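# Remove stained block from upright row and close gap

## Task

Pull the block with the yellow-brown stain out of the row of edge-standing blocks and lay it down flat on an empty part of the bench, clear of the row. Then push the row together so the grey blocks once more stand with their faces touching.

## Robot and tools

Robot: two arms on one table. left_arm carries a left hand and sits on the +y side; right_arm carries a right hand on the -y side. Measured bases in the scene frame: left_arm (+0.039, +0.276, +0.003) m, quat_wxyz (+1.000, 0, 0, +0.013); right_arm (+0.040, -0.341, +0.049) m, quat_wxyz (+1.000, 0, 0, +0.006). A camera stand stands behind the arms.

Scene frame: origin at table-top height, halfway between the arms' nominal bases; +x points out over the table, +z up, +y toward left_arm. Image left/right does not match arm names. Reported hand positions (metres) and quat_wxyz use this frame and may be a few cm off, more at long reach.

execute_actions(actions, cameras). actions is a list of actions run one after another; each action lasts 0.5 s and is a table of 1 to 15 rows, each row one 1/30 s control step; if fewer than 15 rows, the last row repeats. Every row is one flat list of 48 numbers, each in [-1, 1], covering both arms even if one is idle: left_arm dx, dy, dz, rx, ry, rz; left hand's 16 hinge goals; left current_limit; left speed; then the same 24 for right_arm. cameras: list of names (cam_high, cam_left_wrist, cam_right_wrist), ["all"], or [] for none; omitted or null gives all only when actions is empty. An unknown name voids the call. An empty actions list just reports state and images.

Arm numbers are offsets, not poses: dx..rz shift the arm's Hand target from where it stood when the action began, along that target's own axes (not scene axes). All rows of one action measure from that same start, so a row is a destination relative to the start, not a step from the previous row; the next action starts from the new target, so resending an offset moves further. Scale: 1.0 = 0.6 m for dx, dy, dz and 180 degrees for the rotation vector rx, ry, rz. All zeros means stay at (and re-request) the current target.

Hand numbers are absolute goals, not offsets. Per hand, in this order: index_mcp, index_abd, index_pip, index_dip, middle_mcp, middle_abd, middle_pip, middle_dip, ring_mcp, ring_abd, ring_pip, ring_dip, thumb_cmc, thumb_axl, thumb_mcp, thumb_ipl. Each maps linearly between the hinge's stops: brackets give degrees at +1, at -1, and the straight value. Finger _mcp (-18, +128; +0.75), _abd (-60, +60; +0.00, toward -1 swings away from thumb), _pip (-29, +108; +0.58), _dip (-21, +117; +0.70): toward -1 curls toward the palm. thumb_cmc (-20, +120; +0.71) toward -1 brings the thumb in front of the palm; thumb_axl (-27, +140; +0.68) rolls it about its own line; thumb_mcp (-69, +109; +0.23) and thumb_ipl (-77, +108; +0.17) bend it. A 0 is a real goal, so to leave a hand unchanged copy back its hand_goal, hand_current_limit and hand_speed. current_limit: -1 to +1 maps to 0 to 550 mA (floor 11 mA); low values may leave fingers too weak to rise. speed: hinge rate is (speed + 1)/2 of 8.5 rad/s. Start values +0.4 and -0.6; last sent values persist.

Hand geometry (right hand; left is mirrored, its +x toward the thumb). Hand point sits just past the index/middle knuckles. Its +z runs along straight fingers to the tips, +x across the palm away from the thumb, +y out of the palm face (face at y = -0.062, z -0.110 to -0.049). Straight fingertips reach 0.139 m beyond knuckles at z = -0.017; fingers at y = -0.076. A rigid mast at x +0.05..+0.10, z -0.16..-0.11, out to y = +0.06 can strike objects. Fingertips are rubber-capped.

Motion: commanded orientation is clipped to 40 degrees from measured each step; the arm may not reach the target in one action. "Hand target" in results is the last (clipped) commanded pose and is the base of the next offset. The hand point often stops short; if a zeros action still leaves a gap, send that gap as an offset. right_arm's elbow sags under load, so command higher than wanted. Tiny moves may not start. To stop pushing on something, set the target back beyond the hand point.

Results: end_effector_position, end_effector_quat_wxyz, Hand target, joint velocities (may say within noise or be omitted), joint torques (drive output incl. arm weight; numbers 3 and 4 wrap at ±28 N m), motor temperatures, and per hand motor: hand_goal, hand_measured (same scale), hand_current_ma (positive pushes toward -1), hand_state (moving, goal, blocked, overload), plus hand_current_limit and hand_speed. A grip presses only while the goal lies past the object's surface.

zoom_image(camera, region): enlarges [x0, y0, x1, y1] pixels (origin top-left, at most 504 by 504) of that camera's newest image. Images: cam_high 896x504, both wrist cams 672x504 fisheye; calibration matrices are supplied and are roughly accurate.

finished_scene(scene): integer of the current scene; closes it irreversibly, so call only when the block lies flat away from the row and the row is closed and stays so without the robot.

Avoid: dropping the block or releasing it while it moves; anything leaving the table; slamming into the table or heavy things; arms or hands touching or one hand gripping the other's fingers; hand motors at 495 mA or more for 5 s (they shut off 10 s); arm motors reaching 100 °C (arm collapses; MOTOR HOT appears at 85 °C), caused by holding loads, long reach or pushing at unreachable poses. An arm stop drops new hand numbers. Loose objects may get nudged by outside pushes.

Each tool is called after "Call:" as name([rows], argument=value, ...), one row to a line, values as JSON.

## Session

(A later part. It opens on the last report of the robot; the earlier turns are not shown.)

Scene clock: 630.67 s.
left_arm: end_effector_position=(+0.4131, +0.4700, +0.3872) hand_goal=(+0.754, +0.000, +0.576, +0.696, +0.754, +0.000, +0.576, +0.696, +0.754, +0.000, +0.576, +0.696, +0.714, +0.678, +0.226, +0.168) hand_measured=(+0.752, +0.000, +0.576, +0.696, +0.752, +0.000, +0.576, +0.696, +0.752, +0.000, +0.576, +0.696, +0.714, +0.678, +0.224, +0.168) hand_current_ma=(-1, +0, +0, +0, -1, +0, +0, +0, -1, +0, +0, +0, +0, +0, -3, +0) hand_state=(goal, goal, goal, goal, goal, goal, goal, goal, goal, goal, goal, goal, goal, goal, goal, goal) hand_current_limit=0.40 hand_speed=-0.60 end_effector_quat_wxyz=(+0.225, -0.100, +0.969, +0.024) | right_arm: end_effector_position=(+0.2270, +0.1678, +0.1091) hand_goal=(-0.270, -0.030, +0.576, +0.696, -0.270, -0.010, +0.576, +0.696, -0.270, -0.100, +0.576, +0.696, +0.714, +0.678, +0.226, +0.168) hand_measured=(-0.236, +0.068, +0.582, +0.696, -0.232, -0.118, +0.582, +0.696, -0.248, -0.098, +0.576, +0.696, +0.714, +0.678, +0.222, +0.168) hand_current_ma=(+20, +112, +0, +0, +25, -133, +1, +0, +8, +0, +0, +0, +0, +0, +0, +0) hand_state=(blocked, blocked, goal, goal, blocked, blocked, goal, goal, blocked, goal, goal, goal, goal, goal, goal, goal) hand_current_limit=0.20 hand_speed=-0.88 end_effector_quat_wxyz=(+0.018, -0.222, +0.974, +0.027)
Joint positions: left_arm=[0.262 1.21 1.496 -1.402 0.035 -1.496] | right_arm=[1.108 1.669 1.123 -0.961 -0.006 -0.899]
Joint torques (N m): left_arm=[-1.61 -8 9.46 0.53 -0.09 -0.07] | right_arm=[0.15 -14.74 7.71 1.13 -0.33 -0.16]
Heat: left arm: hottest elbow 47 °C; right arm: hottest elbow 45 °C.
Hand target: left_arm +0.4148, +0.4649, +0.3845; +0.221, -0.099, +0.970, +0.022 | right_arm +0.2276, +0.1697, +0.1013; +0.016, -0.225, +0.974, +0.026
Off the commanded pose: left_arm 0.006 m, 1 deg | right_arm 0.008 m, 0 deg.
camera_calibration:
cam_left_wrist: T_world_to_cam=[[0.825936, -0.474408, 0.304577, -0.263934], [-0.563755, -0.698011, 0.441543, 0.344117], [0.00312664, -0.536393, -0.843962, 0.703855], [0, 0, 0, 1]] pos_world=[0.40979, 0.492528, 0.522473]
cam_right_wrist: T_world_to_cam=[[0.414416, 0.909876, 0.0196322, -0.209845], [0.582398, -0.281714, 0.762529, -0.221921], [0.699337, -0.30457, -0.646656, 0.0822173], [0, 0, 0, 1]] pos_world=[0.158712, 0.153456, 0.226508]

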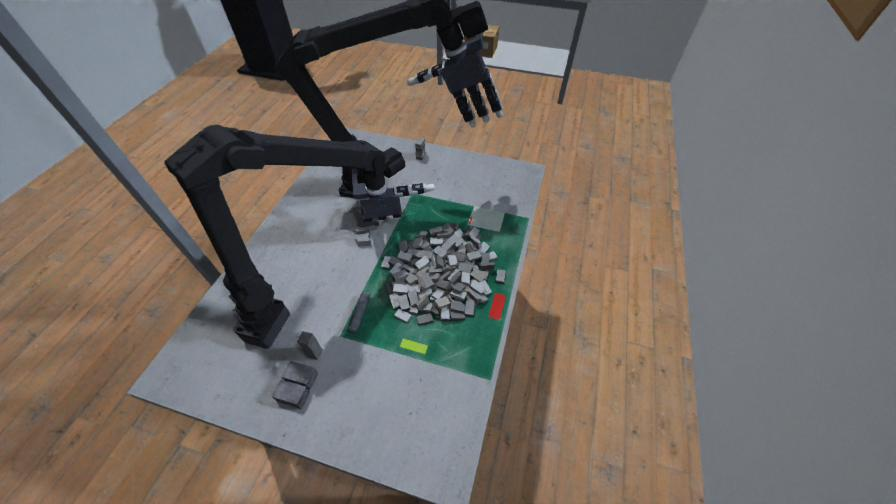

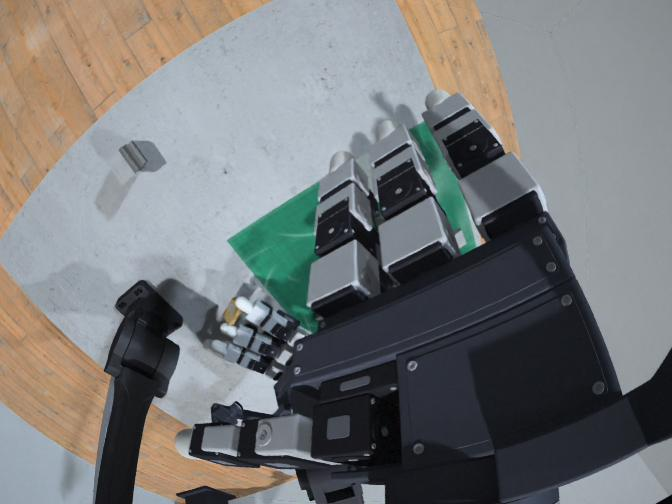

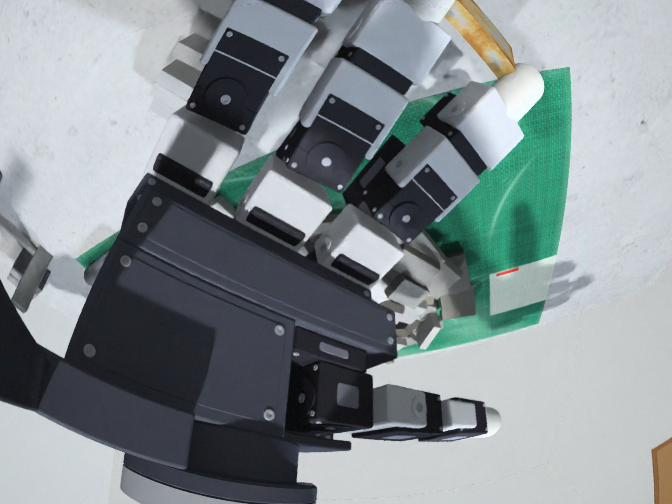

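Call:
execute_actions([
  [[0,0,0,0,0,0,0.754,0,0.576,0.696,0.754,0,0.576,0.696,0.754,0,0.576,0.696,0.714,0.678,0.226,0.168,0.4,-0.6,0,0,0.05,0,0,0,-0.27,-0.03,0.576,0.696,-0.27,-0.01,0.576,0.696,-0.27,-0.1,0.576,0.696,0.714,0.678,0.226,0.168,0.2,-0.88]],
  [[0,0,0,0,0,0,0.754,0,0.576,0.696,0.754,0,0.576,0.696,0.754,0,0.576,0.696,0.714,0.678,0.226,0.168,0.4,-0.6,0,0,0.03,0,0,0,-0.27,-0.03,0.576,0.696,-0.27,-0.01,0.576,0.696,-0.27,-0.1,0.576,0.696,0.714,0.678,0.226,0.168,0.2,-0.88]],
], cameras=["cam_left_wrist"])

Call:
zoom_image(camera="cam_left_wrist", region=[200, 280, 320, 400])

Scene clock: 639.03 s.
left_arm: end_effector_position=(+0.4131, +0.4700, +0.3872) hand_goal=(+0.754, +0.000, +0.576, +0.696, +0.754, +0.000, +0.576, +0.696, +0.754, +0.000, +0.576, +0.696, +0.714, +0.678, +0.226, +0.168) hand_measured=(+0.752, +0.000, +0.576, +0.696, +0.752, +0.000, +0.576, +0.696, +0.752, +0.000, +0.576, +0.696, +0.714, +0.678, +0.224, +0.168) hand_current_ma=(-1, +0, +0, +0, -1, +0, +0, +0, -1, +0, +0, +0, +0, +0, -3, +0) hand_state=(goal, goal, goal, goal, goal, goal, goal, goal, goal, goal, goal, goal, goal, goal, goal, goal) hand_current_limit=0.40 hand_speed=-0.60 end_effector_quat_wxyz=(+0.225, -0.100, +0.969, +0.024) | right_arm: end_effector_position=(+0.2294, +0.1727, +0.0649) hand_goal=(-0.270, -0.030, +0.576, +0.696, -0.270, -0.010, +0.576, +0.696, -0.270, -0.100, +0.576, +0.696, +0.714, +0.678, +0.226, +0.168) hand_measured=(-0.238, +0.068, +0.582, +0.696, -0.232, -0.118, +0.582, +0.696, -0.250, -0.098, +0.576, +0.696, +0.714, +0.678, +0.222, +0.168) hand_current_ma=(+18, +112, +1, +0, +24, -133, +1, +0, +8, +0, +0, +0, +0, +0, +0, +0) hand_state=(blocked, blocked, goal, goal, blocked, blocked, goal, goal, blocked, goal, goal, goal, goal, goal, goal, goal) hand_current_limit=0.20 hand_speed=-0.88 end_effector_quat_wxyz=(+0.020, -0.222, +0.974, +0.030)
Joint positions: left_arm=[0.262 1.21 1.496 -1.402 0.035 -1.496] | right_arm=[1.108 1.746 1.087 -0.841 -0.006 -0.899]
Joint torques (N m): left_arm=[-1.55 -7.94 9.51 0.7 -0.06 -0.07] | right_arm=[0.32 -15.09 6.79 1.17 -0.33 -0.16]
Heat: left arm: hottest elbow 47 °C; right arm: hottest elbow 44 °C.
Hand target: left_arm +0.4148, +0.4649, +0.3845; +0.221, -0.099, +0.970, +0.022 | right_arm +0.2285, +0.1724, +0.0534; +0.016, -0.225, +0.974, +0.026
Off the commanded pose: left_arm 0.006 m, 1 deg | right_arm 0.012 m, 1 deg.
camera_calibration:
cam_left_wrist: T_world_to_cam=[[0.825936, -0.474408, 0.304577, -0.263934], [-0.563755, -0.698011, 0.441543, 0.344117], [0.00312664, -0.536393, -0.843962, 0.703855], [0, 0, 0, 1]] pos_world=[0.40979, 0.492528, 0.522473]
Images, in order (width x height): cam_left_wrist 672x504.

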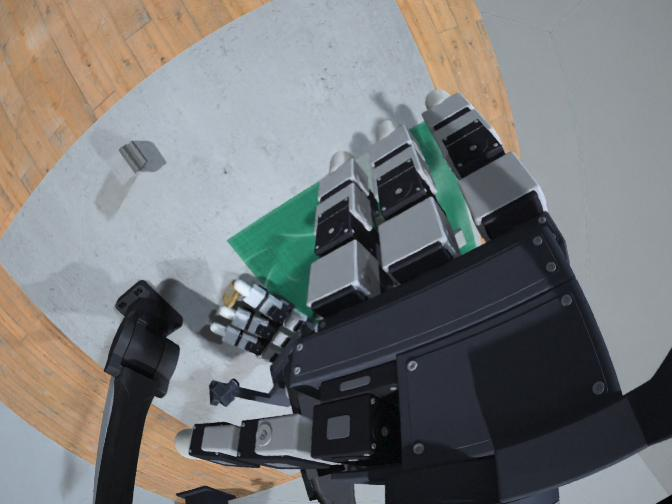

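Scaled by 4.200 from the camera's 672x504 image, which has a finer 960x720 frame.

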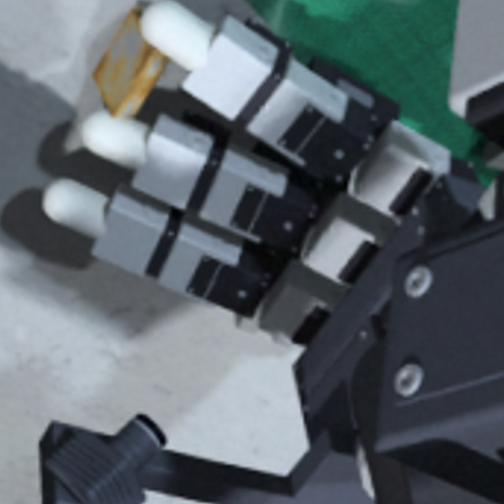

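Call:
execute_actions([
  [[0,0,0,0,0,0,0.754,0,0.576,0.696,0.754,0,0.576,0.696,0.754,0,0.576,0.696,0.714,0.678,0.226,0.168,0.4,-0.6,0,-0.004,0.025,0,0,0,-0.27,-0.03,0.576,0.696,-0.27,-0.01,0.576,0.696,-0.27,-0.1,0.576,0.696,0.714,0.678,0.226,0.168,0.2,-0.88]],
], cameras=["cam_left_wrist"])

Call:
zoom_image(camera="cam_left_wrist", region=[200, 260, 280, 340])

Scene clock: 645.13 s.
left_arm: end_effector_position=(+0.4131, +0.4700, +0.3872) hand_goal=(+0.754, +0.000, +0.576, +0.696, +0.754, +0.000, +0.576, +0.696, +0.754, +0.000, +0.576, +0.696, +0.714, +0.678, +0.226, +0.168) hand_measured=(+0.752, +0.000, +0.576, +0.696, +0.752, +0.000, +0.576, +0.696, +0.752, +0.000, +0.576, +0.696, +0.714, +0.678, +0.224, +0.168) hand_current_ma=(-1, +0, +0, +0, -1, +0, +0, +0, -1, +0, +0, +0, +0, +0, -3, +0) hand_state=(goal, goal, goal, goal, goal, goal, goal, goal, goal, goal, goal, goal, goal, goal, goal, goal) hand_current_limit=0.40 hand_speed=-0.60 end_effector_quat_wxyz=(+0.225, -0.100, +0.969, +0.024) | right_arm: end_effector_position=(+0.2308, +0.1764, +0.0589) hand_goal=(-0.270, -0.030, +0.576, +0.696, -0.270, -0.010, +0.576, +0.696, -0.270, -0.100, +0.576, +0.696, +0.714, +0.678, +0.226, +0.168) hand_measured=(-0.254, +0.068, +0.582, +0.696, -0.266, -0.118, +0.576, +0.696, -0.252, -0.098, +0.576, +0.696, +0.714, +0.678, +0.222, +0.168) hand_current_ma=(+5, +112, +0, +0, +0, -133, +0, +0, +6, +0, +0, +0, +0, +0, +0, +0) hand_state=(goal, blocked, goal, goal, goal, blocked, goal, goal, goal, goal, goal, goal, goal, goal, goal, goal) hand_current_limit=0.20 hand_speed=-0.88 end_effector_quat_wxyz=(+0.025, -0.223, +0.974, +0.037)
Joint positions: left_arm=[0.262 1.21 1.496 -1.402 0.035 -1.496] | right_arm=[1.108 1.758 1.079 -0.802 -0.007 -0.9]
Joint torques (N m): left_arm=[-1.2 -8.06 9.44 0.65 -0.06 -0.09] | right_arm=[0.15 -13.98 6.16 1.28 -0.3 -0.17]
Heat: left arm: hottest elbow 47 °C; right arm: hottest elbow 42 °C.
Hand target: left_arm +0.4148, +0.4649, +0.3845; +0.221, -0.099, +0.970, +0.022 | right_arm +0.2298, +0.1711, +0.0381; +0.016, -0.225, +0.974, +0.026
Off the commanded pose: left_arm 0.006 m, 1 deg | right_arm 0.021 m, 2 deg.
camera_calibration:
cam_left_wrist: T_world_to_cam=[[0.825936, -0.474408, 0.304577, -0.263934], [-0.563755, -0.698011, 0.441543, 0.344117], [0.00312664, -0.536393, -0.843962, 0.703855], [0, 0, 0, 1]] pos_world=[0.40979, 0.492528, 0.522473]
Images, in order (width x height): cam_left_wrist 672x504.

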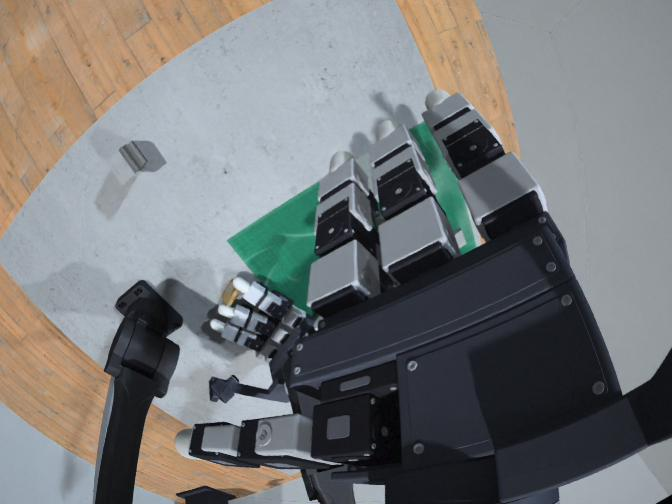

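Scaled by 6.300 from the camera's 672x504 image, which has a finer 960x720 frame.

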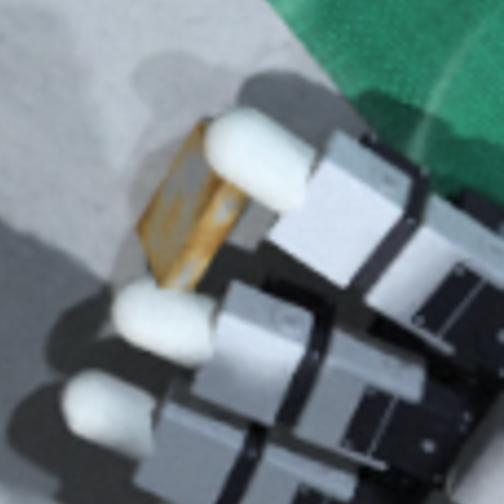

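Call:
execute_actions([
  [[0,0,0,0,0,0,0.754,0,0.576,0.696,0.754,0,0.576,0.696,0.754,0,0.576,0.696,0.714,0.678,0.226,0.168,0.4,-0.6,0,-0.025,0.0,0,0,0,-0.25,-0.03,0.576,0.696,-0.25,-0.01,0.576,0.696,-0.25,-0.1,0.576,0.696,0.714,0.678,0.226,0.168,0.2,-0.88]],
], cameras=["cam_left_wrist"])

Call:
zoom_image(camera="cam_left_wrist", region=[200, 260, 280, 340])

Scene clock: 659.50 s.
left_arm: end_effector_position=(+0.4131, +0.4700, +0.3872) hand_goal=(+0.754, +0.000, +0.576, +0.696, +0.754, +0.000, +0.576, +0.696, +0.754, +0.000, +0.576, +0.696, +0.714, +0.678, +0.226, +0.168) hand_measured=(+0.752, +0.000, +0.576, +0.696, +0.752, +0.000, +0.576, +0.696, +0.752, +0.000, +0.576, +0.696, +0.714, +0.678, +0.224, +0.168) hand_current_ma=(-1, +0, +0, +0, -1, +0, +0, +0, -1, +0, +0, +0, +0, +0, -3, +0) hand_state=(goal, goal, goal, goal, goal, goal, goal, goal, goal, goal, goal, goal, goal, goal, goal, goal) hand_current_limit=0.40 hand_speed=-0.60 end_effector_quat_wxyz=(+0.225, -0.100, +0.969, +0.024) | right_arm: end_effector_position=(+0.2332, +0.1723, +0.0560) hand_goal=(-0.250, -0.030, +0.576, +0.696, -0.250, -0.010, +0.576, +0.696, -0.250, -0.100, +0.576, +0.696, +0.714, +0.678, +0.226, +0.168) hand_measured=(-0.250, +0.068, +0.574, +0.696, -0.262, -0.118, +0.570, +0.694, -0.274, -0.098, +0.576, +0.696, +0.714, +0.678, +0.222, +0.168) hand_current_ma=(+0, +112, +0, +0, -3, -133, +0, +0, -10, +0, +0, +0, +0, +0, +0, +0) hand_state=(goal, blocked, goal, goal, goal, blocked, goal, goal, blocked, goal, goal, goal, goal, goal, goal, goal) hand_current_limit=0.20 hand_speed=-0.88 end_effector_quat_wxyz=(+0.022, -0.225, +0.973, +0.042)
Joint positions: left_arm=[0.262 1.21 1.496 -1.402 0.035 -1.496] | right_arm=[1.094 1.758 1.066 -0.786 -0.021 -0.917]
Joint torques (N m): left_arm=[-1.2 -7.82 9.47 0.57 -0.07 -0.09] | right_arm=[-0.91 -15.33 4.93 0.96 0.22 -0.26]
Heat: left arm: hottest elbow 47 °C; right arm: hottest elbow 40 °C.
Hand target: left_arm +0.4148, +0.4649, +0.3845; +0.221, -0.099, +0.970, +0.022 | right_arm +0.2365, +0.1577, +0.0376; +0.016, -0.225, +0.974, +0.026
Off the commanded pose: left_arm 0.006 m, 1 deg | right_arm 0.024 m, 2 deg.
camera_calibration:
cam_left_wrist: T_world_to_cam=[[0.825936, -0.474408, 0.304577, -0.263934], [-0.563755, -0.698011, 0.441543, 0.344117], [0.00312664, -0.536393, -0.843962, 0.703855], [0, 0, 0, 1]] pos_world=[0.40979, 0.492528, 0.522473]
Images, in order (width x height): cam_left_wrist 672x504.

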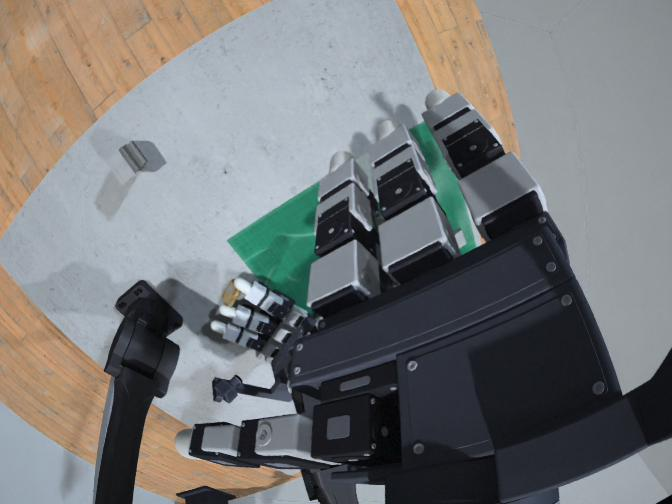

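Scaled by 6.300 from the camera's 672x504 image, which has a finer 960x720 frame.

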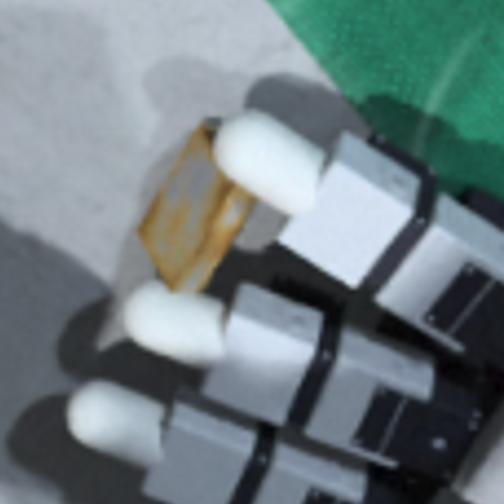

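Call:
execute_actions([
  [[0,0,0,0,0,0,0.754,0,0.576,0.696,0.754,0,0.576,0.696,0.754,0,0.576,0.696,0.714,0.678,0.226,0.168,0.4,-0.6,0,-0.016,0.006,0,0,0,-0.25,-0.03,0.576,0.696,-0.25,-0.01,0.576,0.696,-0.25,-0.1,0.576,0.696,0.714,0.678,0.226,0.168,0.2,-0.88]],
], cameras=["cam_left_wrist"])

Call:
zoom_image(camera="cam_left_wrist", region=[200, 260, 280, 340])

Scene clock: 665.73 s.
left_arm: end_effector_position=(+0.4131, +0.4700, +0.3872) hand_goal=(+0.754, +0.000, +0.576, +0.696, +0.754, +0.000, +0.576, +0.696, +0.754, +0.000, +0.576, +0.696, +0.714, +0.678, +0.226, +0.168) hand_measured=(+0.752, +0.000, +0.576, +0.696, +0.752, +0.000, +0.576, +0.696, +0.752, +0.000, +0.576, +0.696, +0.714, +0.678, +0.224, +0.168) hand_current_ma=(-1, +0, +0, +0, -1, +0, +0, +0, -1, +0, +0, +0, +0, +0, -3, +0) hand_state=(goal, goal, goal, goal, goal, goal, goal, goal, goal, goal, goal, goal, goal, goal, goal, goal) hand_current_limit=0.40 hand_speed=-0.60 end_effector_quat_wxyz=(+0.225, -0.100, +0.969, +0.024) | right_arm: end_effector_position=(+0.2346, +0.1693, +0.0557) hand_goal=(-0.250, -0.030, +0.576, +0.696, -0.250, -0.010, +0.576, +0.696, -0.250, -0.100, +0.576, +0.696, +0.714, +0.678, +0.226, +0.168) hand_measured=(-0.246, +0.068, +0.574, +0.696, -0.262, -0.118, +0.578, +0.694, -0.282, -0.098, +0.576, +0.696, +0.714, +0.678, +0.222, +0.168) hand_current_ma=(+0, +112, +0, +0, -3, -132, +0, +0, -19, +0, +0, +0, +0, +0, +0, +0) hand_state=(goal, blocked, goal, goal, goal, blocked, goal, goal, blocked, goal, goal, goal, goal, goal, goal, goal) hand_current_limit=0.20 hand_speed=-0.88 end_effector_quat_wxyz=(+0.023, -0.228, +0.972, +0.048)
Joint positions: left_arm=[0.262 1.21 1.496 -1.402 0.035 -1.496] | right_arm=[1.085 1.752 1.051 -0.766 -0.027 -0.932]
Joint torques (N m): left_arm=[-1.85 -8 9.44 0.64 -0.05 -0.06] | right_arm=[-1.38 -15.09 4.45 0.81 0.45 -0.3]
Motor temperatures (°C): left_arm=[25 28 47 23 21 24] | right_arm=[31 36 39 24 22 25]
Heat: left arm: hottest elbow 47 °C; right arm: hottest elbow 39 °C.
Hand target: left_arm +0.4148, +0.4649, +0.3845; +0.221, -0.099, +0.970, +0.022 | right_arm +0.2407, +0.1492, +0.0336; +0.016, -0.225, +0.974, +0.026
Off the commanded pose: left_arm 0.006 m, 1 deg | right_arm 0.030 m, 3 deg.
camera_calibration:
cam_left_wrist: T_world_to_cam=[[0.825936, -0.474408, 0.304577, -0.263934], [-0.563755, -0.698011, 0.441543, 0.344117], [0.00312664, -0.536393, -0.843962, 0.703855], [0, 0, 0, 1]] pos_world=[0.40979, 0.492528, 0.522473]
Images, in order (width x height): cam_left_wrist 672x504.

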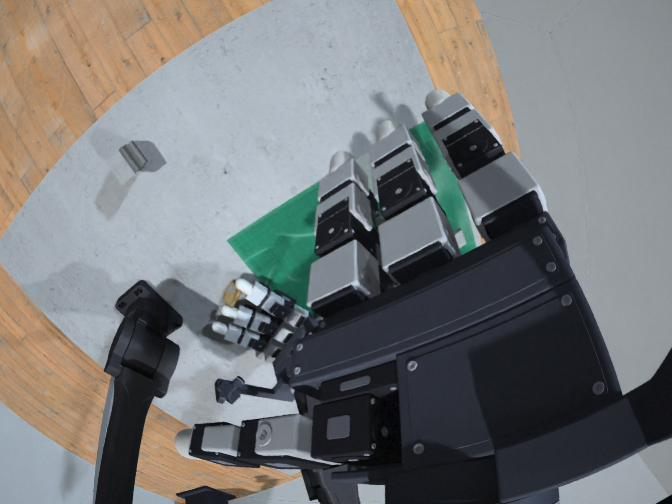

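Scaled by 6.300 from the camera's 672x504 image, which has a finer 960x720 frame.

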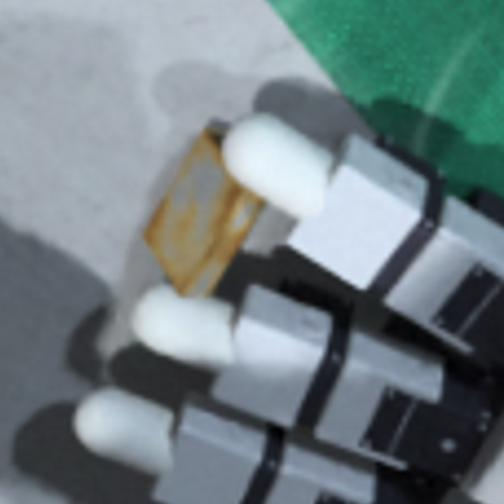

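Call:
execute_actions([
  [[0,0,0,0,0,0,0.754,0,0.576,0.696,0.754,0,0.576,0.696,0.754,0,0.576,0.696,0.714,0.678,0.226,0.168,0.4,-0.6,0,-0.025,0.008,0,0,0,-0.25,-0.03,0.576,0.696,-0.25,-0.01,0.576,0.696,-0.28,-0.1,0.576,0.696,0.714,0.678,0.226,0.168,0.2,-0.88]],
], cameras=["cam_left_wrist"])

Call:
zoom_image(camera="cam_left_wrist", region=[200, 260, 280, 340])

Scene clock: 686.43 s.
left_arm: end_effector_position=(+0.4131, +0.4700, +0.3872) hand_goal=(+0.754, +0.000, +0.576, +0.696, +0.754, +0.000, +0.576, +0.696, +0.754, +0.000, +0.576, +0.696, +0.714, +0.678, +0.226, +0.168) hand_measured=(+0.752, +0.000, +0.576, +0.696, +0.752, +0.000, +0.576, +0.696, +0.752, +0.000, +0.576, +0.696, +0.714, +0.678, +0.224, +0.168) hand_current_ma=(-1, +0, +0, +0, -1, +0, +0, +0, -1, +0, +0, +0, +0, +0, -3, +0) hand_state=(goal, goal, goal, goal, goal, goal, goal, goal, goal, goal, goal, goal, goal, goal, goal, goal) hand_current_limit=0.40 hand_speed=-0.60 end_effector_quat_wxyz=(+0.225, -0.100, +0.969, +0.024) | right_arm: end_effector_position=(+0.2425, +0.1584, +0.0549) hand_goal=(-0.250, -0.030, +0.576, +0.696, -0.250, -0.010, +0.576, +0.696, -0.280, -0.100, +0.576, +0.696, +0.714, +0.678, +0.226, +0.168) hand_measured=(-0.246, +0.068, +0.576, +0.696, -0.270, -0.118, +0.580, +0.696, -0.300, -0.098, +0.576, +0.696, +0.714, +0.678, +0.222, +0.168) hand_current_ma=(+0, +112, +0, +0, -7, -132, +0, +0, -7, +0, +0, +0, +0, +0, +0, +0) hand_state=(goal, blocked, goal, goal, blocked, blocked, goal, goal, goal, goal, goal, goal, goal, goal, goal, goal) hand_current_limit=0.20 hand_speed=-0.88 end_effector_quat_wxyz=(+0.026, -0.229, +0.972, +0.053)
Joint positions: left_arm=[0.262 1.21 1.496 -1.402 0.035 -1.496] | right_arm=[1.058 1.738 1.025 -0.744 -0.031 -0.962]
Joint torques (N m): left_arm=[-2.02 -8.06 9.36 0.59 -0.08 -0.07] | right_arm=[-1.61 -14.1 4.27 0.84 0.53 -0.24]
Heat: left arm: hottest elbow 47 °C; right arm: hottest shoulder 37 °C.
Hand target: left_arm +0.4148, +0.4649, +0.3845; +0.221, -0.099, +0.970, +0.022 | right_arm +0.2475, +0.1362, +0.0282; +0.016, -0.225, +0.974, +0.026
Off the commanded pose: left_arm 0.006 m, 1 deg | right_arm 0.035 m, 3 deg.
camera_calibration:
cam_left_wrist: T_world_to_cam=[[0.825936, -0.474408, 0.304577, -0.263934], [-0.563755, -0.698011, 0.441543, 0.344117], [0.00312664, -0.536393, -0.843962, 0.703855], [0, 0, 0, 1]] pos_world=[0.40979, 0.492528, 0.522473]
Images, in order (width x height): cam_left_wrist 672x504.

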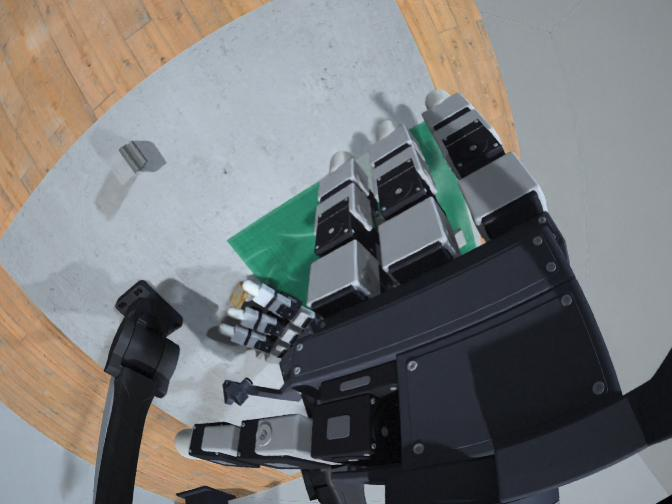

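Scaled by 6.300 from the camera's 672x504 image, which has a finer 960x720 frame.

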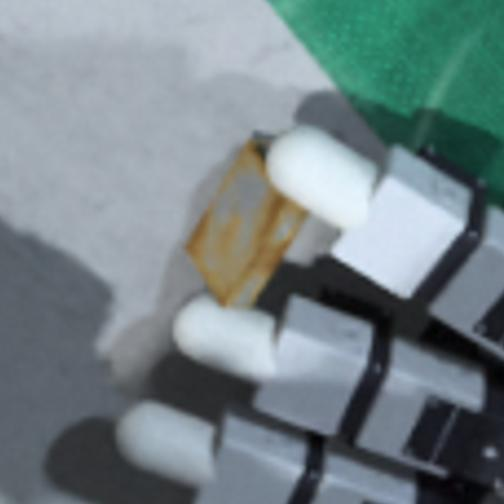

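Call:
execute_actions([
  [[0,0,0,0,0,0,0.754,0,0.576,0.696,0.754,0,0.576,0.696,0.754,0,0.576,0.696,0.714,0.678,0.226,0.168,0.4,-0.6,0,-0.006,0.03,0,0,0,-0.25,-0.03,0.576,0.696,-0.25,-0.01,0.576,0.696,-0.30,-0.1,0.576,0.696,0.714,0.678,0.226,0.168,0.2,-0.88]],
], cameras=["cam_left_wrist"])

Call:
zoom_image(camera="cam_left_wrist", region=[200, 260, 280, 340])

Scene clock: 700.60 s.
left_arm: end_effector_position=(+0.4131, +0.4700, +0.3872) hand_goal=(+0.754, +0.000, +0.576, +0.696, +0.754, +0.000, +0.576, +0.696, +0.754, +0.000, +0.576, +0.696, +0.714, +0.678, +0.226, +0.168) hand_measured=(+0.752, +0.000, +0.576, +0.696, +0.752, +0.000, +0.576, +0.696, +0.752, +0.000, +0.576, +0.696, +0.714, +0.678, +0.224, +0.168) hand_current_ma=(-1, +0, +0, +0, -1, +0, +0, +0, -1, +0, +0, +0, +0, +0, -3, +0) hand_state=(goal, goal, goal, goal, goal, goal, goal, goal, goal, goal, goal, goal, goal, goal, goal, goal) hand_current_limit=0.40 hand_speed=-0.60 end_effector_quat_wxyz=(+0.225, -0.100, +0.969, +0.024) | right_arm: end_effector_position=(+0.2427, +0.1569, +0.0537) hand_goal=(-0.250, -0.030, +0.576, +0.696, -0.250, -0.010, +0.576, +0.696, -0.300, -0.100, +0.576, +0.696, +0.714, +0.678, +0.226, +0.168) hand_measured=(-0.254, +0.068, +0.584, +0.698, -0.288, -0.118, +0.580, +0.696, -0.328, -0.098, +0.576, +0.696, +0.714, +0.678, +0.222, +0.168) hand_current_ma=(+0, +110, +1, +0, -25, -132, +0, +0, -13, +0, +0, +0, +0, +0, +0, +0) hand_state=(goal, blocked, goal, goal, blocked, blocked, goal, goal, blocked, goal, goal, goal, goal, goal, goal, goal) hand_current_limit=0.20 hand_speed=-0.88 end_effector_quat_wxyz=(+0.031, -0.236, +0.969, +0.061)
Joint positions: left_arm=[0.262 1.21 1.496 -1.402 0.035 -1.496] | right_arm=[1.052 1.734 1.008 -0.713 -0.036 -0.981]
Joint torques (N m): left_arm=[-1.49 -8.29 9.47 0.66 -0.08 -0.08] | right_arm=[-1.44 -10.99 4.05 1.44 0.73 -0.09]
Heat: left arm: hottest elbow 47 °C; right arm: hottest shoulder 38 °C.
Hand target: left_arm +0.4148, +0.4649, +0.3845; +0.221, -0.099, +0.970, +0.022 | right_arm +0.2495, +0.1339, +0.0101; +0.016, -0.225, +0.974, +0.026
Off the commanded pose: left_arm 0.006 m, 1 deg | right_arm 0.050 m, 5 deg.
camera_calibration:
cam_left_wrist: T_world_to_cam=[[0.825936, -0.474408, 0.304577, -0.263934], [-0.563755, -0.698011, 0.441543, 0.344117], [0.00312664, -0.536393, -0.843962, 0.703855], [0, 0, 0, 1]] pos_world=[0.40979, 0.492528, 0.522473]
Images, in order (width x height): cam_left_wrist 672x504.

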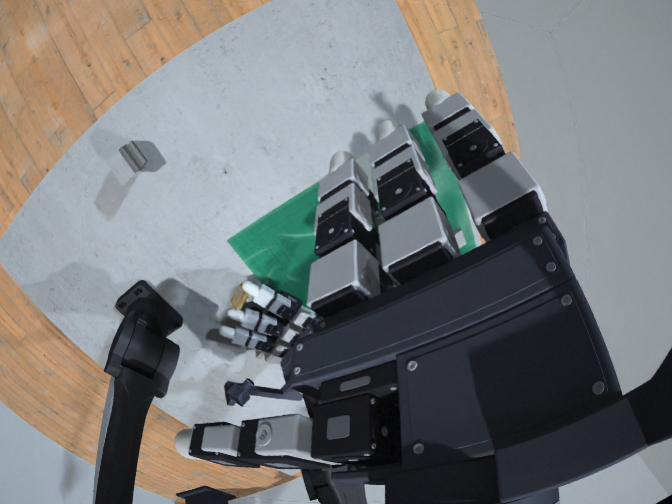

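Scaled by 6.300 from the camera's 672x504 image, which has a finer 960x720 frame.

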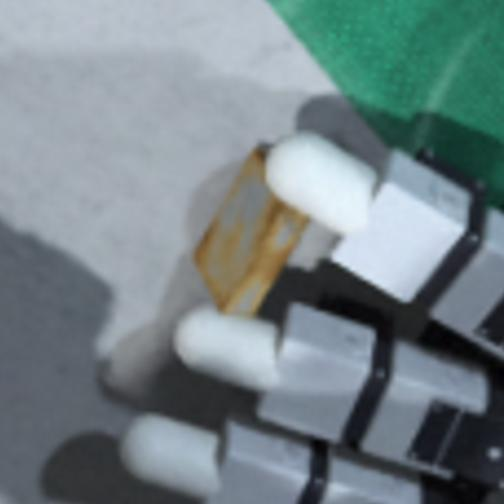

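Call:
execute_actions([
  [[0,0,0,0,0,0,0.754,0,0.576,0.696,0.754,0,0.576,0.696,0.754,0,0.576,0.696,0.714,0.678,0.226,0.168,0.4,-0.6,-0.0135,0.0355,-0.105,0,0,0,-0.27,-0.03,0.576,0.696,-0.27,-0.01,0.576,0.696,-0.30,-0.1,0.576,0.696,0.714,0.678,0.226,0.168,0.2,-0.92]],
  [[0,0,0,0,0,0,0.754,0,0.576,0.696,0.754,0,0.576,0.696,0.754,0,0.576,0.696,0.714,0.678,0.226,0.168,0.4,-0.6,-0.0135,0.0355,-0.105,0,0,0,-0.27,-0.03,0.576,0.696,-0.27,-0.01,0.576,0.696,-0.30,-0.1,0.576,0.696,0.714,0.678,0.226,0.168,0.2,-0.92]],
], cameras=["cam_left_wrist"])

Call:
zoom_image(camera="cam_left_wrist", region=[180, 260, 300, 380])

Scene clock: 720.83 s.
left_arm: end_effector_position=(+0.4131, +0.4700, +0.3872) hand_goal=(+0.754, +0.000, +0.576, +0.696, +0.754, +0.000, +0.576, +0.696, +0.754, +0.000, +0.576, +0.696, +0.714, +0.678, +0.226, +0.168) hand_measured=(+0.752, +0.000, +0.576, +0.696, +0.752, +0.000, +0.576, +0.696, +0.752, +0.000, +0.576, +0.696, +0.714, +0.678, +0.224, +0.168) hand_current_ma=(-1, +0, +0, +0, -1, +0, +0, +0, -1, +0, +0, +0, +0, +0, -3, +0) hand_state=(goal, goal, goal, goal, goal, goal, goal, goal, goal, goal, goal, goal, goal, goal, goal, goal) hand_current_limit=0.40 hand_speed=-0.60 end_effector_quat_wxyz=(+0.225, -0.100, +0.969, +0.024) | right_arm: end_effector_position=(+0.2425, +0.1603, +0.1321) hand_goal=(-0.270, -0.030, +0.576, +0.696, -0.270, -0.010, +0.576, +0.696, -0.300, -0.100, +0.576, +0.696, +0.714, +0.678, +0.226, +0.168) hand_measured=(-0.254, -0.026, +0.582, +0.696, -0.252, -0.014, +0.582, +0.696, -0.292, -0.098, +0.576, +0.696, +0.714, +0.678, +0.222, +0.168) hand_current_ma=(+5, +0, +1, +0, +5, +0, +1, +0, +1, +0, +0, +0, +0, +0, +0, +0) hand_state=(goal, goal, goal, goal, goal, goal, goal, goal, goal, goal, goal, goal, goal, goal, goal, goal) hand_current_limit=0.20 hand_speed=-0.92 end_effector_quat_wxyz=(+0.013, -0.225, +0.974, +0.022)
Joint positions: left_arm=[0.262 1.21 1.496 -1.402 0.035 -1.496] | right_arm=[1.068 1.647 1.166 -1.04 -0.01 -0.944]
Joint torques (N m): left_arm=[-1.49 -8.12 9.39 0.64 -0.08 -0.05] | right_arm=[1.38 -15.5 10.37 0.24 -0.22 0.04]
Motor temperatures (°C): left_arm=[25 28 47 23 21 24] | right_arm=[30 37 34 24 22 25]
Heat: left arm: hottest elbow 47 °C; right arm: hottest shoulder 37 °C.
Hand target: left_arm +0.4148, +0.4649, +0.3845; +0.221, -0.099, +0.970, +0.022 | right_arm +0.2428, +0.1719, +0.1382; +0.016, -0.225, +0.974, +0.026
Off the commanded pose: left_arm 0.006 m, 1 deg | right_arm 0.013 m, 1 deg.
camera_calibration:
cam_left_wrist: T_world_to_cam=[[0.825936, -0.474408, 0.304577, -0.263934], [-0.563755, -0.698011, 0.441543, 0.344117], [0.00312664, -0.536393, -0.843962, 0.703855], [0, 0, 0, 1]] pos_world=[0.40979, 0.492528, 0.522473]
Images, in order (width x height): cam_left_wrist 672x504.

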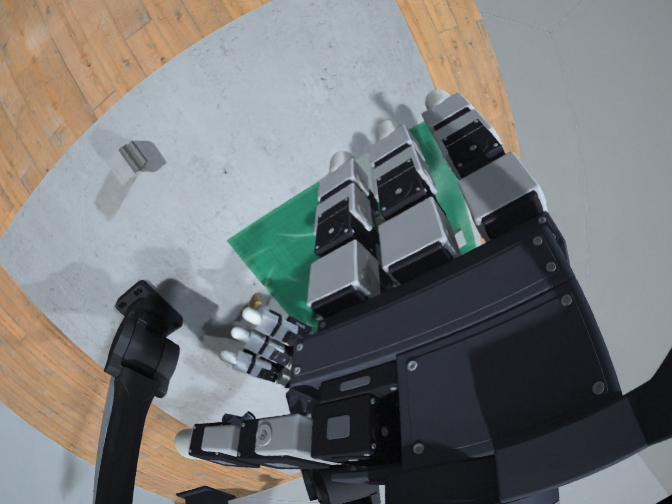

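Scaled by 4.200 from the camera's 672x504 image, which has a finer 960x720 frame.

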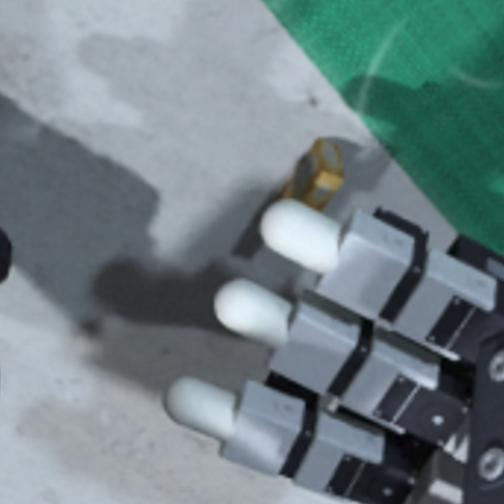

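Call:
execute_actions([
  [[0,0,0,0,0,0,0.754,0,0.576,0.696,0.754,0,0.576,0.696,0.754,0,0.576,0.696,0.714,0.678,0.226,0.168,0.4,-0.6,0,0,-0.07,0,0,0,-0.25,0.0,0.576,0.696,-0.25,0,0.576,0.696,-0.28,-0.1,0.576,0.696,0.714,0.678,0.226,0.168,0.2,-0.8]],
  [[0,0,0,0,0,0,0.754,0,0.576,0.696,0.754,0,0.576,0.696,0.754,0,0.576,0.696,0.714,0.678,0.226,0.168,0.4,-0.6,0,0,-0.07,0,0,0,0.3,0.0,0.576,0.696,0.3,0,0.576,0.696,0.3,-0.1,0.576,0.696,0.714,0.678,0.226,0.168,0.2,-0.8]],
], cameras=["cam_left_wrist","cam_high","cam_right_wrist"])

Call:
zoom_image(camera="cam_left_wrist", region=[220, 270, 290, 340])

Call:
zoom_image(camera="cam_high", region=[340, 180, 420, 260])

Scene clock: 731.17 s.
left_arm: end_effector_position=(+0.4131, +0.4700, +0.3872) hand_goal=(+0.754, +0.000, +0.576, +0.696, +0.754, +0.000, +0.576, +0.696, +0.754, +0.000, +0.576, +0.696, +0.714, +0.678, +0.226, +0.168) hand_measured=(+0.752, +0.000, +0.576, +0.696, +0.752, +0.000, +0.576, +0.696, +0.752, +0.000, +0.576, +0.696, +0.714, +0.678, +0.224, +0.168) hand_current_ma=(-1, +0, +0, +0, -1, +0, +0, +0, -1, +0, +0, +0, +0, +0, -3, +0) hand_state=(goal, goal, goal, goal, goal, goal, goal, goal, goal, goal, goal, goal, goal, goal, goal, goal) hand_current_limit=0.40 hand_speed=-0.60 end_effector_quat_wxyz=(+0.225, -0.100, +0.969, +0.024) | right_arm: end_effector_position=(+0.2395, +0.1545, +0.2053) hand_goal=(+0.300, +0.000, +0.576, +0.696, +0.300, +0.000, +0.576, +0.696, +0.300, -0.100, +0.576, +0.696, +0.714, +0.678, +0.226, +0.168) hand_measured=(+0.302, -0.002, +0.582, +0.696, +0.302, -0.004, +0.582, +0.696, +0.302, -0.098, +0.576, +0.696, +0.714, +0.678, +0.222, +0.168) hand_current_ma=(+0, +0, +0, +0, +0, +0, +0, +0, +0, +0, +0, +0, +0, +0, +0, +0) hand_state=(goal, goal, goal, goal, goal, goal, goal, goal, goal, goal, goal, goal, goal, goal, goal, goal) hand_current_limit=0.20 hand_speed=-0.80 end_effector_quat_wxyz=(+0.006, -0.225, +0.974, +0.015)
Joint positions: left_arm=[0.262 1.21 1.496 -1.402 0.035 -1.496] | right_arm=[1.068 1.569 1.282 -1.254 -0.01 -0.943]
Joint torques (N m): left_arm=[-1.32 -7.88 9.5 0.58 -0.07 -0.1] | right_arm=[1.32 -15.74 11.78 0.09 -0.13 0]
Heat: left arm: hottest elbow 47 °C; right arm: hottest shoulder 36 °C.
Hand target: left_arm +0.4148, +0.4649, +0.3845; +0.221, -0.099, +0.970, +0.022 | right_arm +0.2413, +0.1671, +0.2222; +0.016, -0.225, +0.974, +0.026
Off the commanded pose: left_arm 0.006 m, 1 deg | right_arm 0.021 m, 2 deg.
camera_calibration:
cam_left_wrist: T_world_to_cam=[[0.825936, -0.474408, 0.304577, -0.263934], [-0.563755, -0.698011, 0.441543, 0.344117], [0.00312664, -0.536393, -0.843962, 0.703855], [0, 0, 0, 1]] pos_world=[0.40979, 0.492528, 0.522473]
cam_right_wrist: T_world_to_cam=[[0.410075, 0.911953, -0.0134366, -0.197379], [0.596858, -0.25719, 0.760009, -0.31306], [0.689637, -0.319681, -0.649774, 0.13687], [0, 0, 0, 1]] pos_world=[0.173402, 0.143239, 0.324211]

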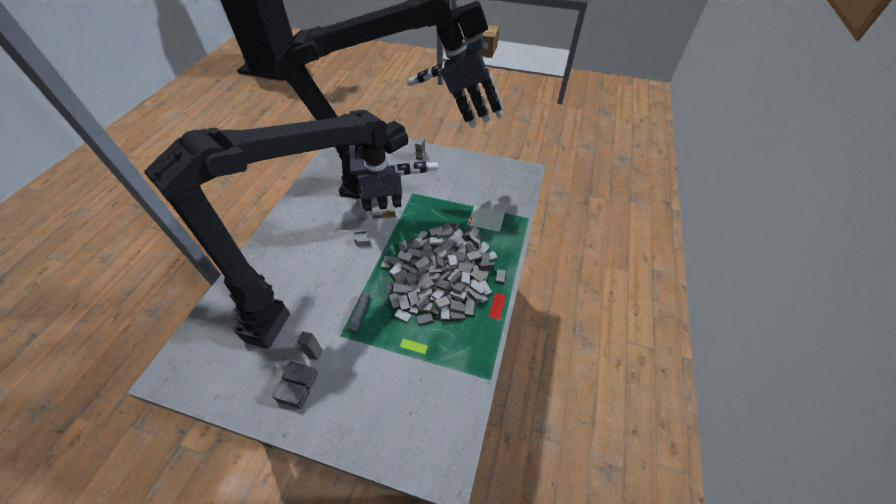

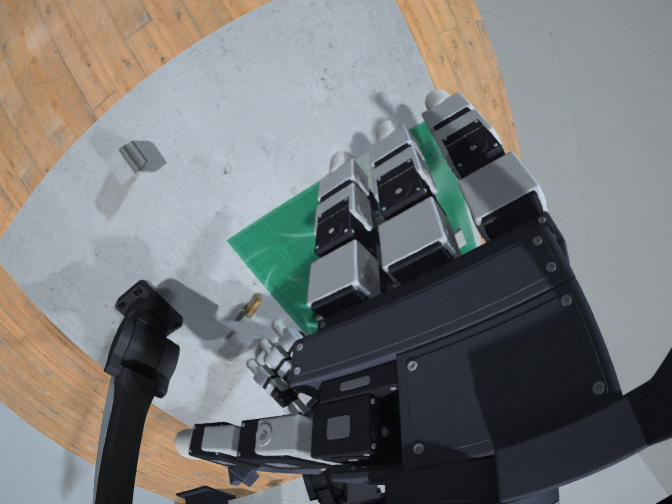

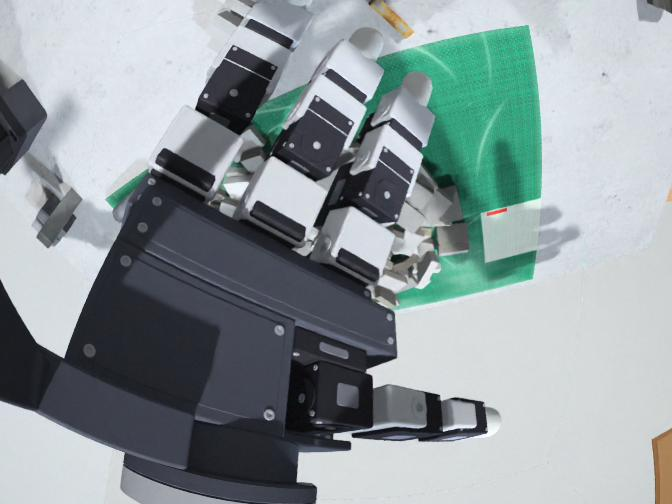

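Scaled by 7.200 from the camera's 672x504 image, which has a finer 960x720 frame.

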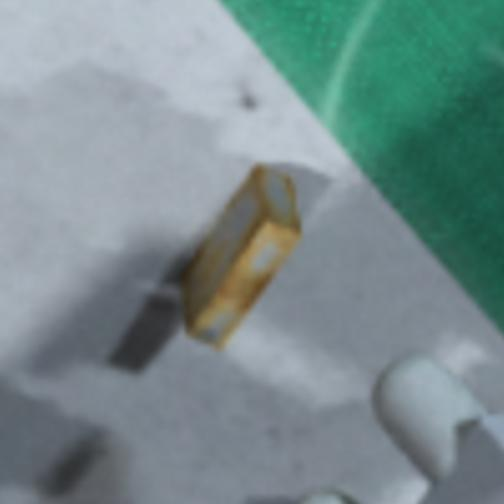

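Scaled by 6.300 from the camera's 896x504 image, which has a finer 1280x720 frame.

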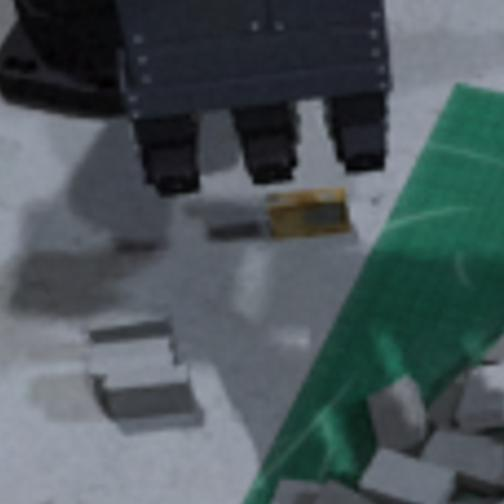

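Call:
zoom_image(camera="cam_right_wrist", region=[330, 0, 450, 100])

Scaled by 4.200 from the camera's 672x504 image, which has a finer 960x720 frame.

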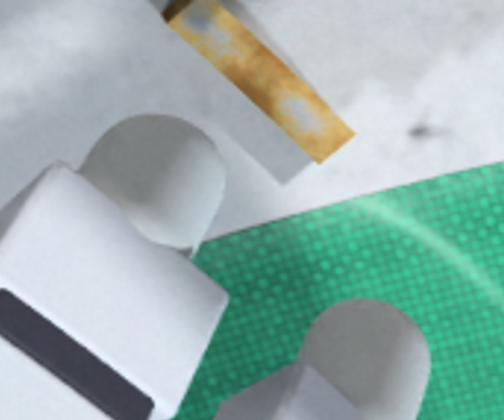

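Call:
execute_actions([
  [[0,0,0,0,0,0,0.754,0,0.576,0.696,0.754,0,0.576,0.696,0.754,0,0.576,0.696,0.714,0.678,0.226,0.168,0.4,-0.6,0.0124,-0.0162,0.06,0,0,0,0.138,0.17,0.576,0.696,0.138,-0.17,0.576,0.696,0.05,-0.1,0.576,0.696,0.714,0.678,0.226,0.168,0.4,-0.7]],
  [[0,0,0,0,0,0,0.754,0,0.576,0.696,0.754,0,0.576,0.696,0.754,0,0.576,0.696,0.714,0.678,0.226,0.168,0.4,-0.6,0.0123,-0.0161,0.09,0,0,0,0.138,0.17,0.576,0.696,0.138,-0.17,0.576,0.696,0.05,-0.1,0.576,0.696,0.714,0.678,0.226,0.168,0.4,-0.7]],
], cameras=["cam_left_wrist","cam_right_wrist","cam_high"])

Call:
zoom_image(camera="cam_left_wrist", region=[215, 270, 295, 350])

Call:
zoom_image(camera="cam_right_wrist", region=[330, 0, 490, 120])

Call:
zoom_image(camera="cam_high", region=[340, 180, 420, 260])

Scene clock: 784.27 s.
left_arm: end_effector_position=(+0.4131, +0.4700, +0.3872) hand_goal=(+0.754, +0.000, +0.576, +0.696, +0.754, +0.000, +0.576, +0.696, +0.754, +0.000, +0.576, +0.696, +0.714, +0.678, +0.226, +0.168) hand_measured=(+0.752, +0.000, +0.576, +0.696, +0.752, +0.000, +0.576, +0.696, +0.752, +0.000, +0.576, +0.696, +0.714, +0.678, +0.224, +0.168) hand_current_ma=(-1, +0, +0, +0, -1, +0, +0, +0, -1, +0, +0, +0, +0, +0, -3, +0) hand_state=(goal, goal, goal, goal, goal, goal, goal, goal, goal, goal, goal, goal, goal, goal, goal, goal) hand_current_limit=0.40 hand_speed=-0.60 end_effector_quat_wxyz=(+0.225, -0.100, +0.969, +0.024) | right_arm: end_effector_position=(+0.2363, +0.1484, +0.1426) hand_goal=(+0.138, +0.170, +0.576, +0.696, +0.138, -0.170, +0.576, +0.696, +0.050, -0.100, +0.576, +0.696, +0.714, +0.678, +0.226, +0.168) hand_measured=(+0.148, +0.166, +0.580, +0.696, +0.150, -0.166, +0.582, +0.696, +0.064, -0.098, +0.576, +0.696, +0.714, +0.678, +0.222, +0.168) hand_current_ma=(+2, +0, +0, +0, +2, +0, +0, +0, +4, +0, +0, +0, +0, +0, +0, +0) hand_state=(goal, goal, goal, goal, goal, goal, goal, goal, goal, goal, goal, goal, goal, goal, goal, goal) hand_current_limit=0.40 hand_speed=-0.70 end_effector_quat_wxyz=(+0.020, -0.225, +0.974, +0.031)
Joint positions: left_arm=[0.262 1.21 1.496 -1.402 0.035 -1.496] | right_arm=[1.068 1.59 1.121 -1.028 -0.01 -0.943]
Joint torques (N m): left_arm=[-1.49 -8.12 9.44 0.54 -0.07 -0.06] | right_arm=[0.03 -13.22 7.8 1.09 -0.2 -0.14]
Motor temperatures (°C): left_arm=[25 28 48 23 21 24] | right_arm=[30 38 42 24 22 25]
Heat: left arm: hottest elbow 48 °C; right arm: hottest elbow 42 °C.
Hand target: left_arm +0.4148, +0.4649, +0.3845; +0.221, -0.099, +0.970, +0.022 | right_arm +0.2382, +0.1484, +0.1309; +0.016, -0.225, +0.974, +0.026
Off the commanded pose: left_arm 0.006 m, 1 deg | right_arm 0.012 m, 1 deg.
camera_calibration:
cam_left_wrist: T_world_to_cam=[[0.825936, -0.474408, 0.304577, -0.263934], [-0.563755, -0.698011, 0.441543, 0.344117], [0.00312664, -0.536393, -0.843962, 0.703855], [0, 0, 0, 1]] pos_world=[0.40979, 0.492528, 0.522473]
cam_right_wrist: T_world_to_cam=[[0.409972, 0.911604, 0.0300177, -0.197481], [0.581295, -0.286501, 0.761586, -0.257198], [0.702865, -0.294779, -0.647368, 0.0892878], [0, 0, 0, 1]] pos_world=[0.167712, 0.132658, 0.259608]

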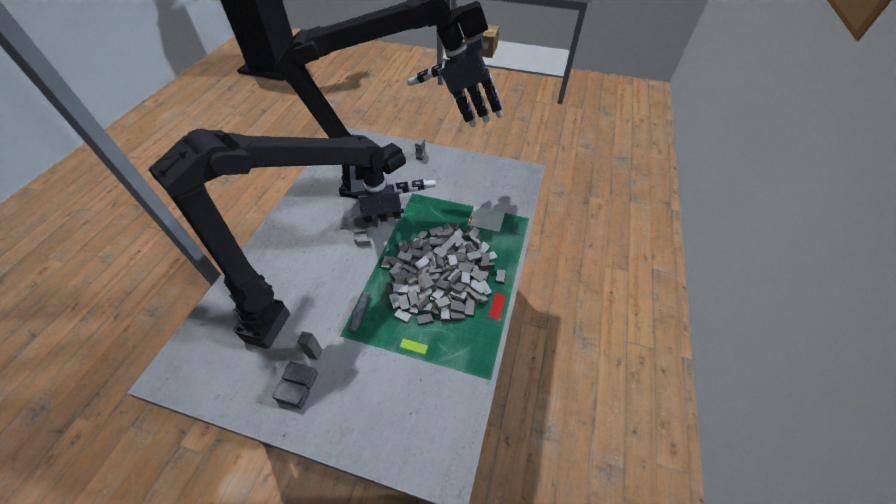

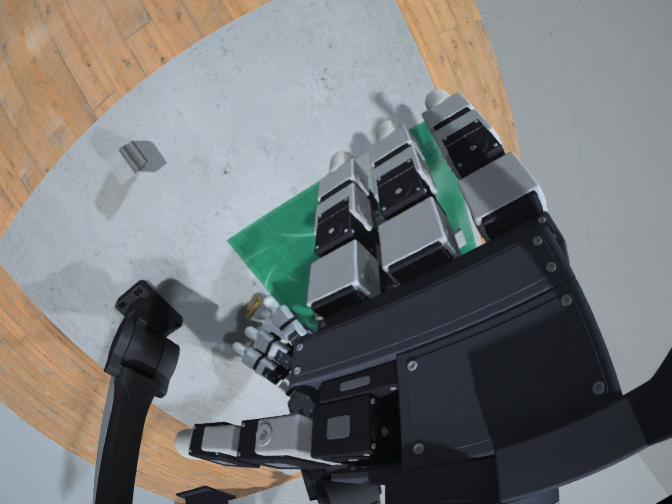

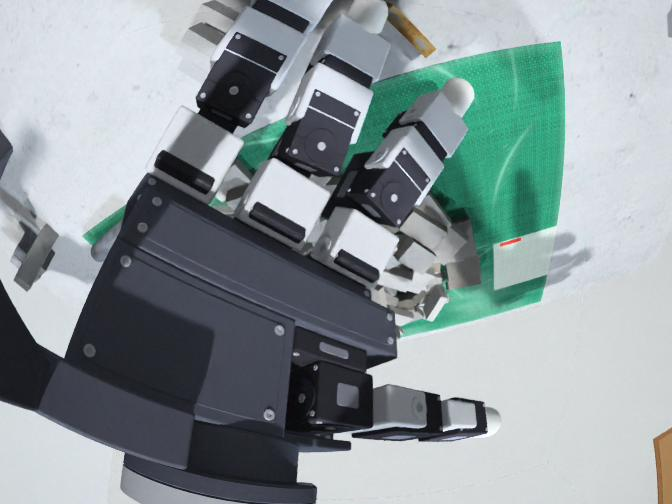

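Scaled by 6.300 from the camera's 672x504 image, which has a finer 960x720 frame.

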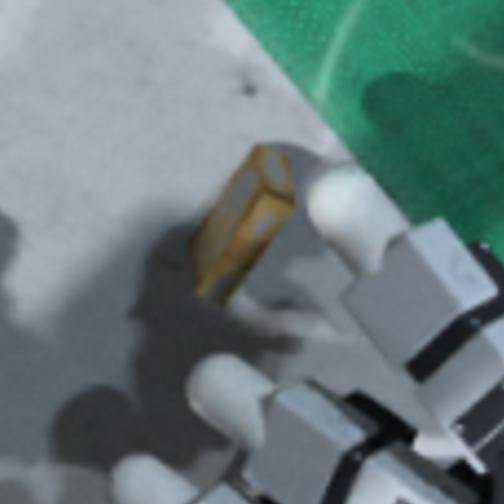

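Scaled by 3.150 from the camera's 672x504 image, which has a finer 960x720 frame.

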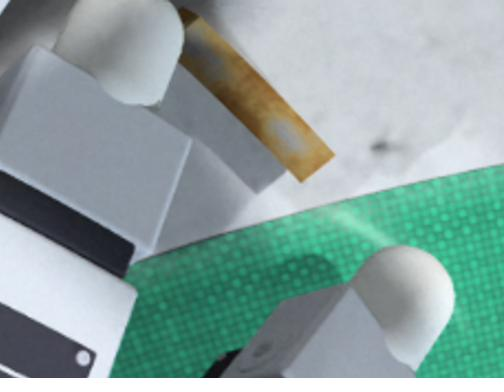

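Scaled by 6.300 from the camera's 896x504 image, which has a finer 1280x720 frame.

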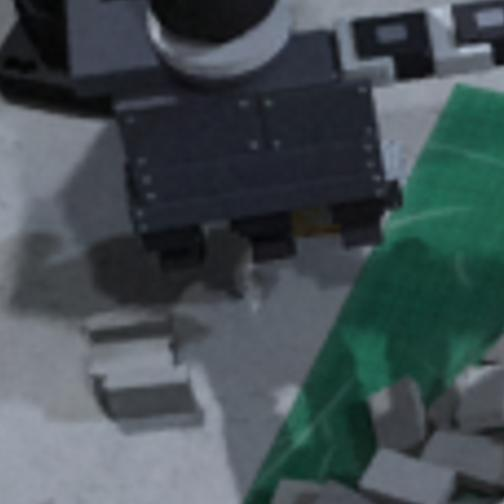

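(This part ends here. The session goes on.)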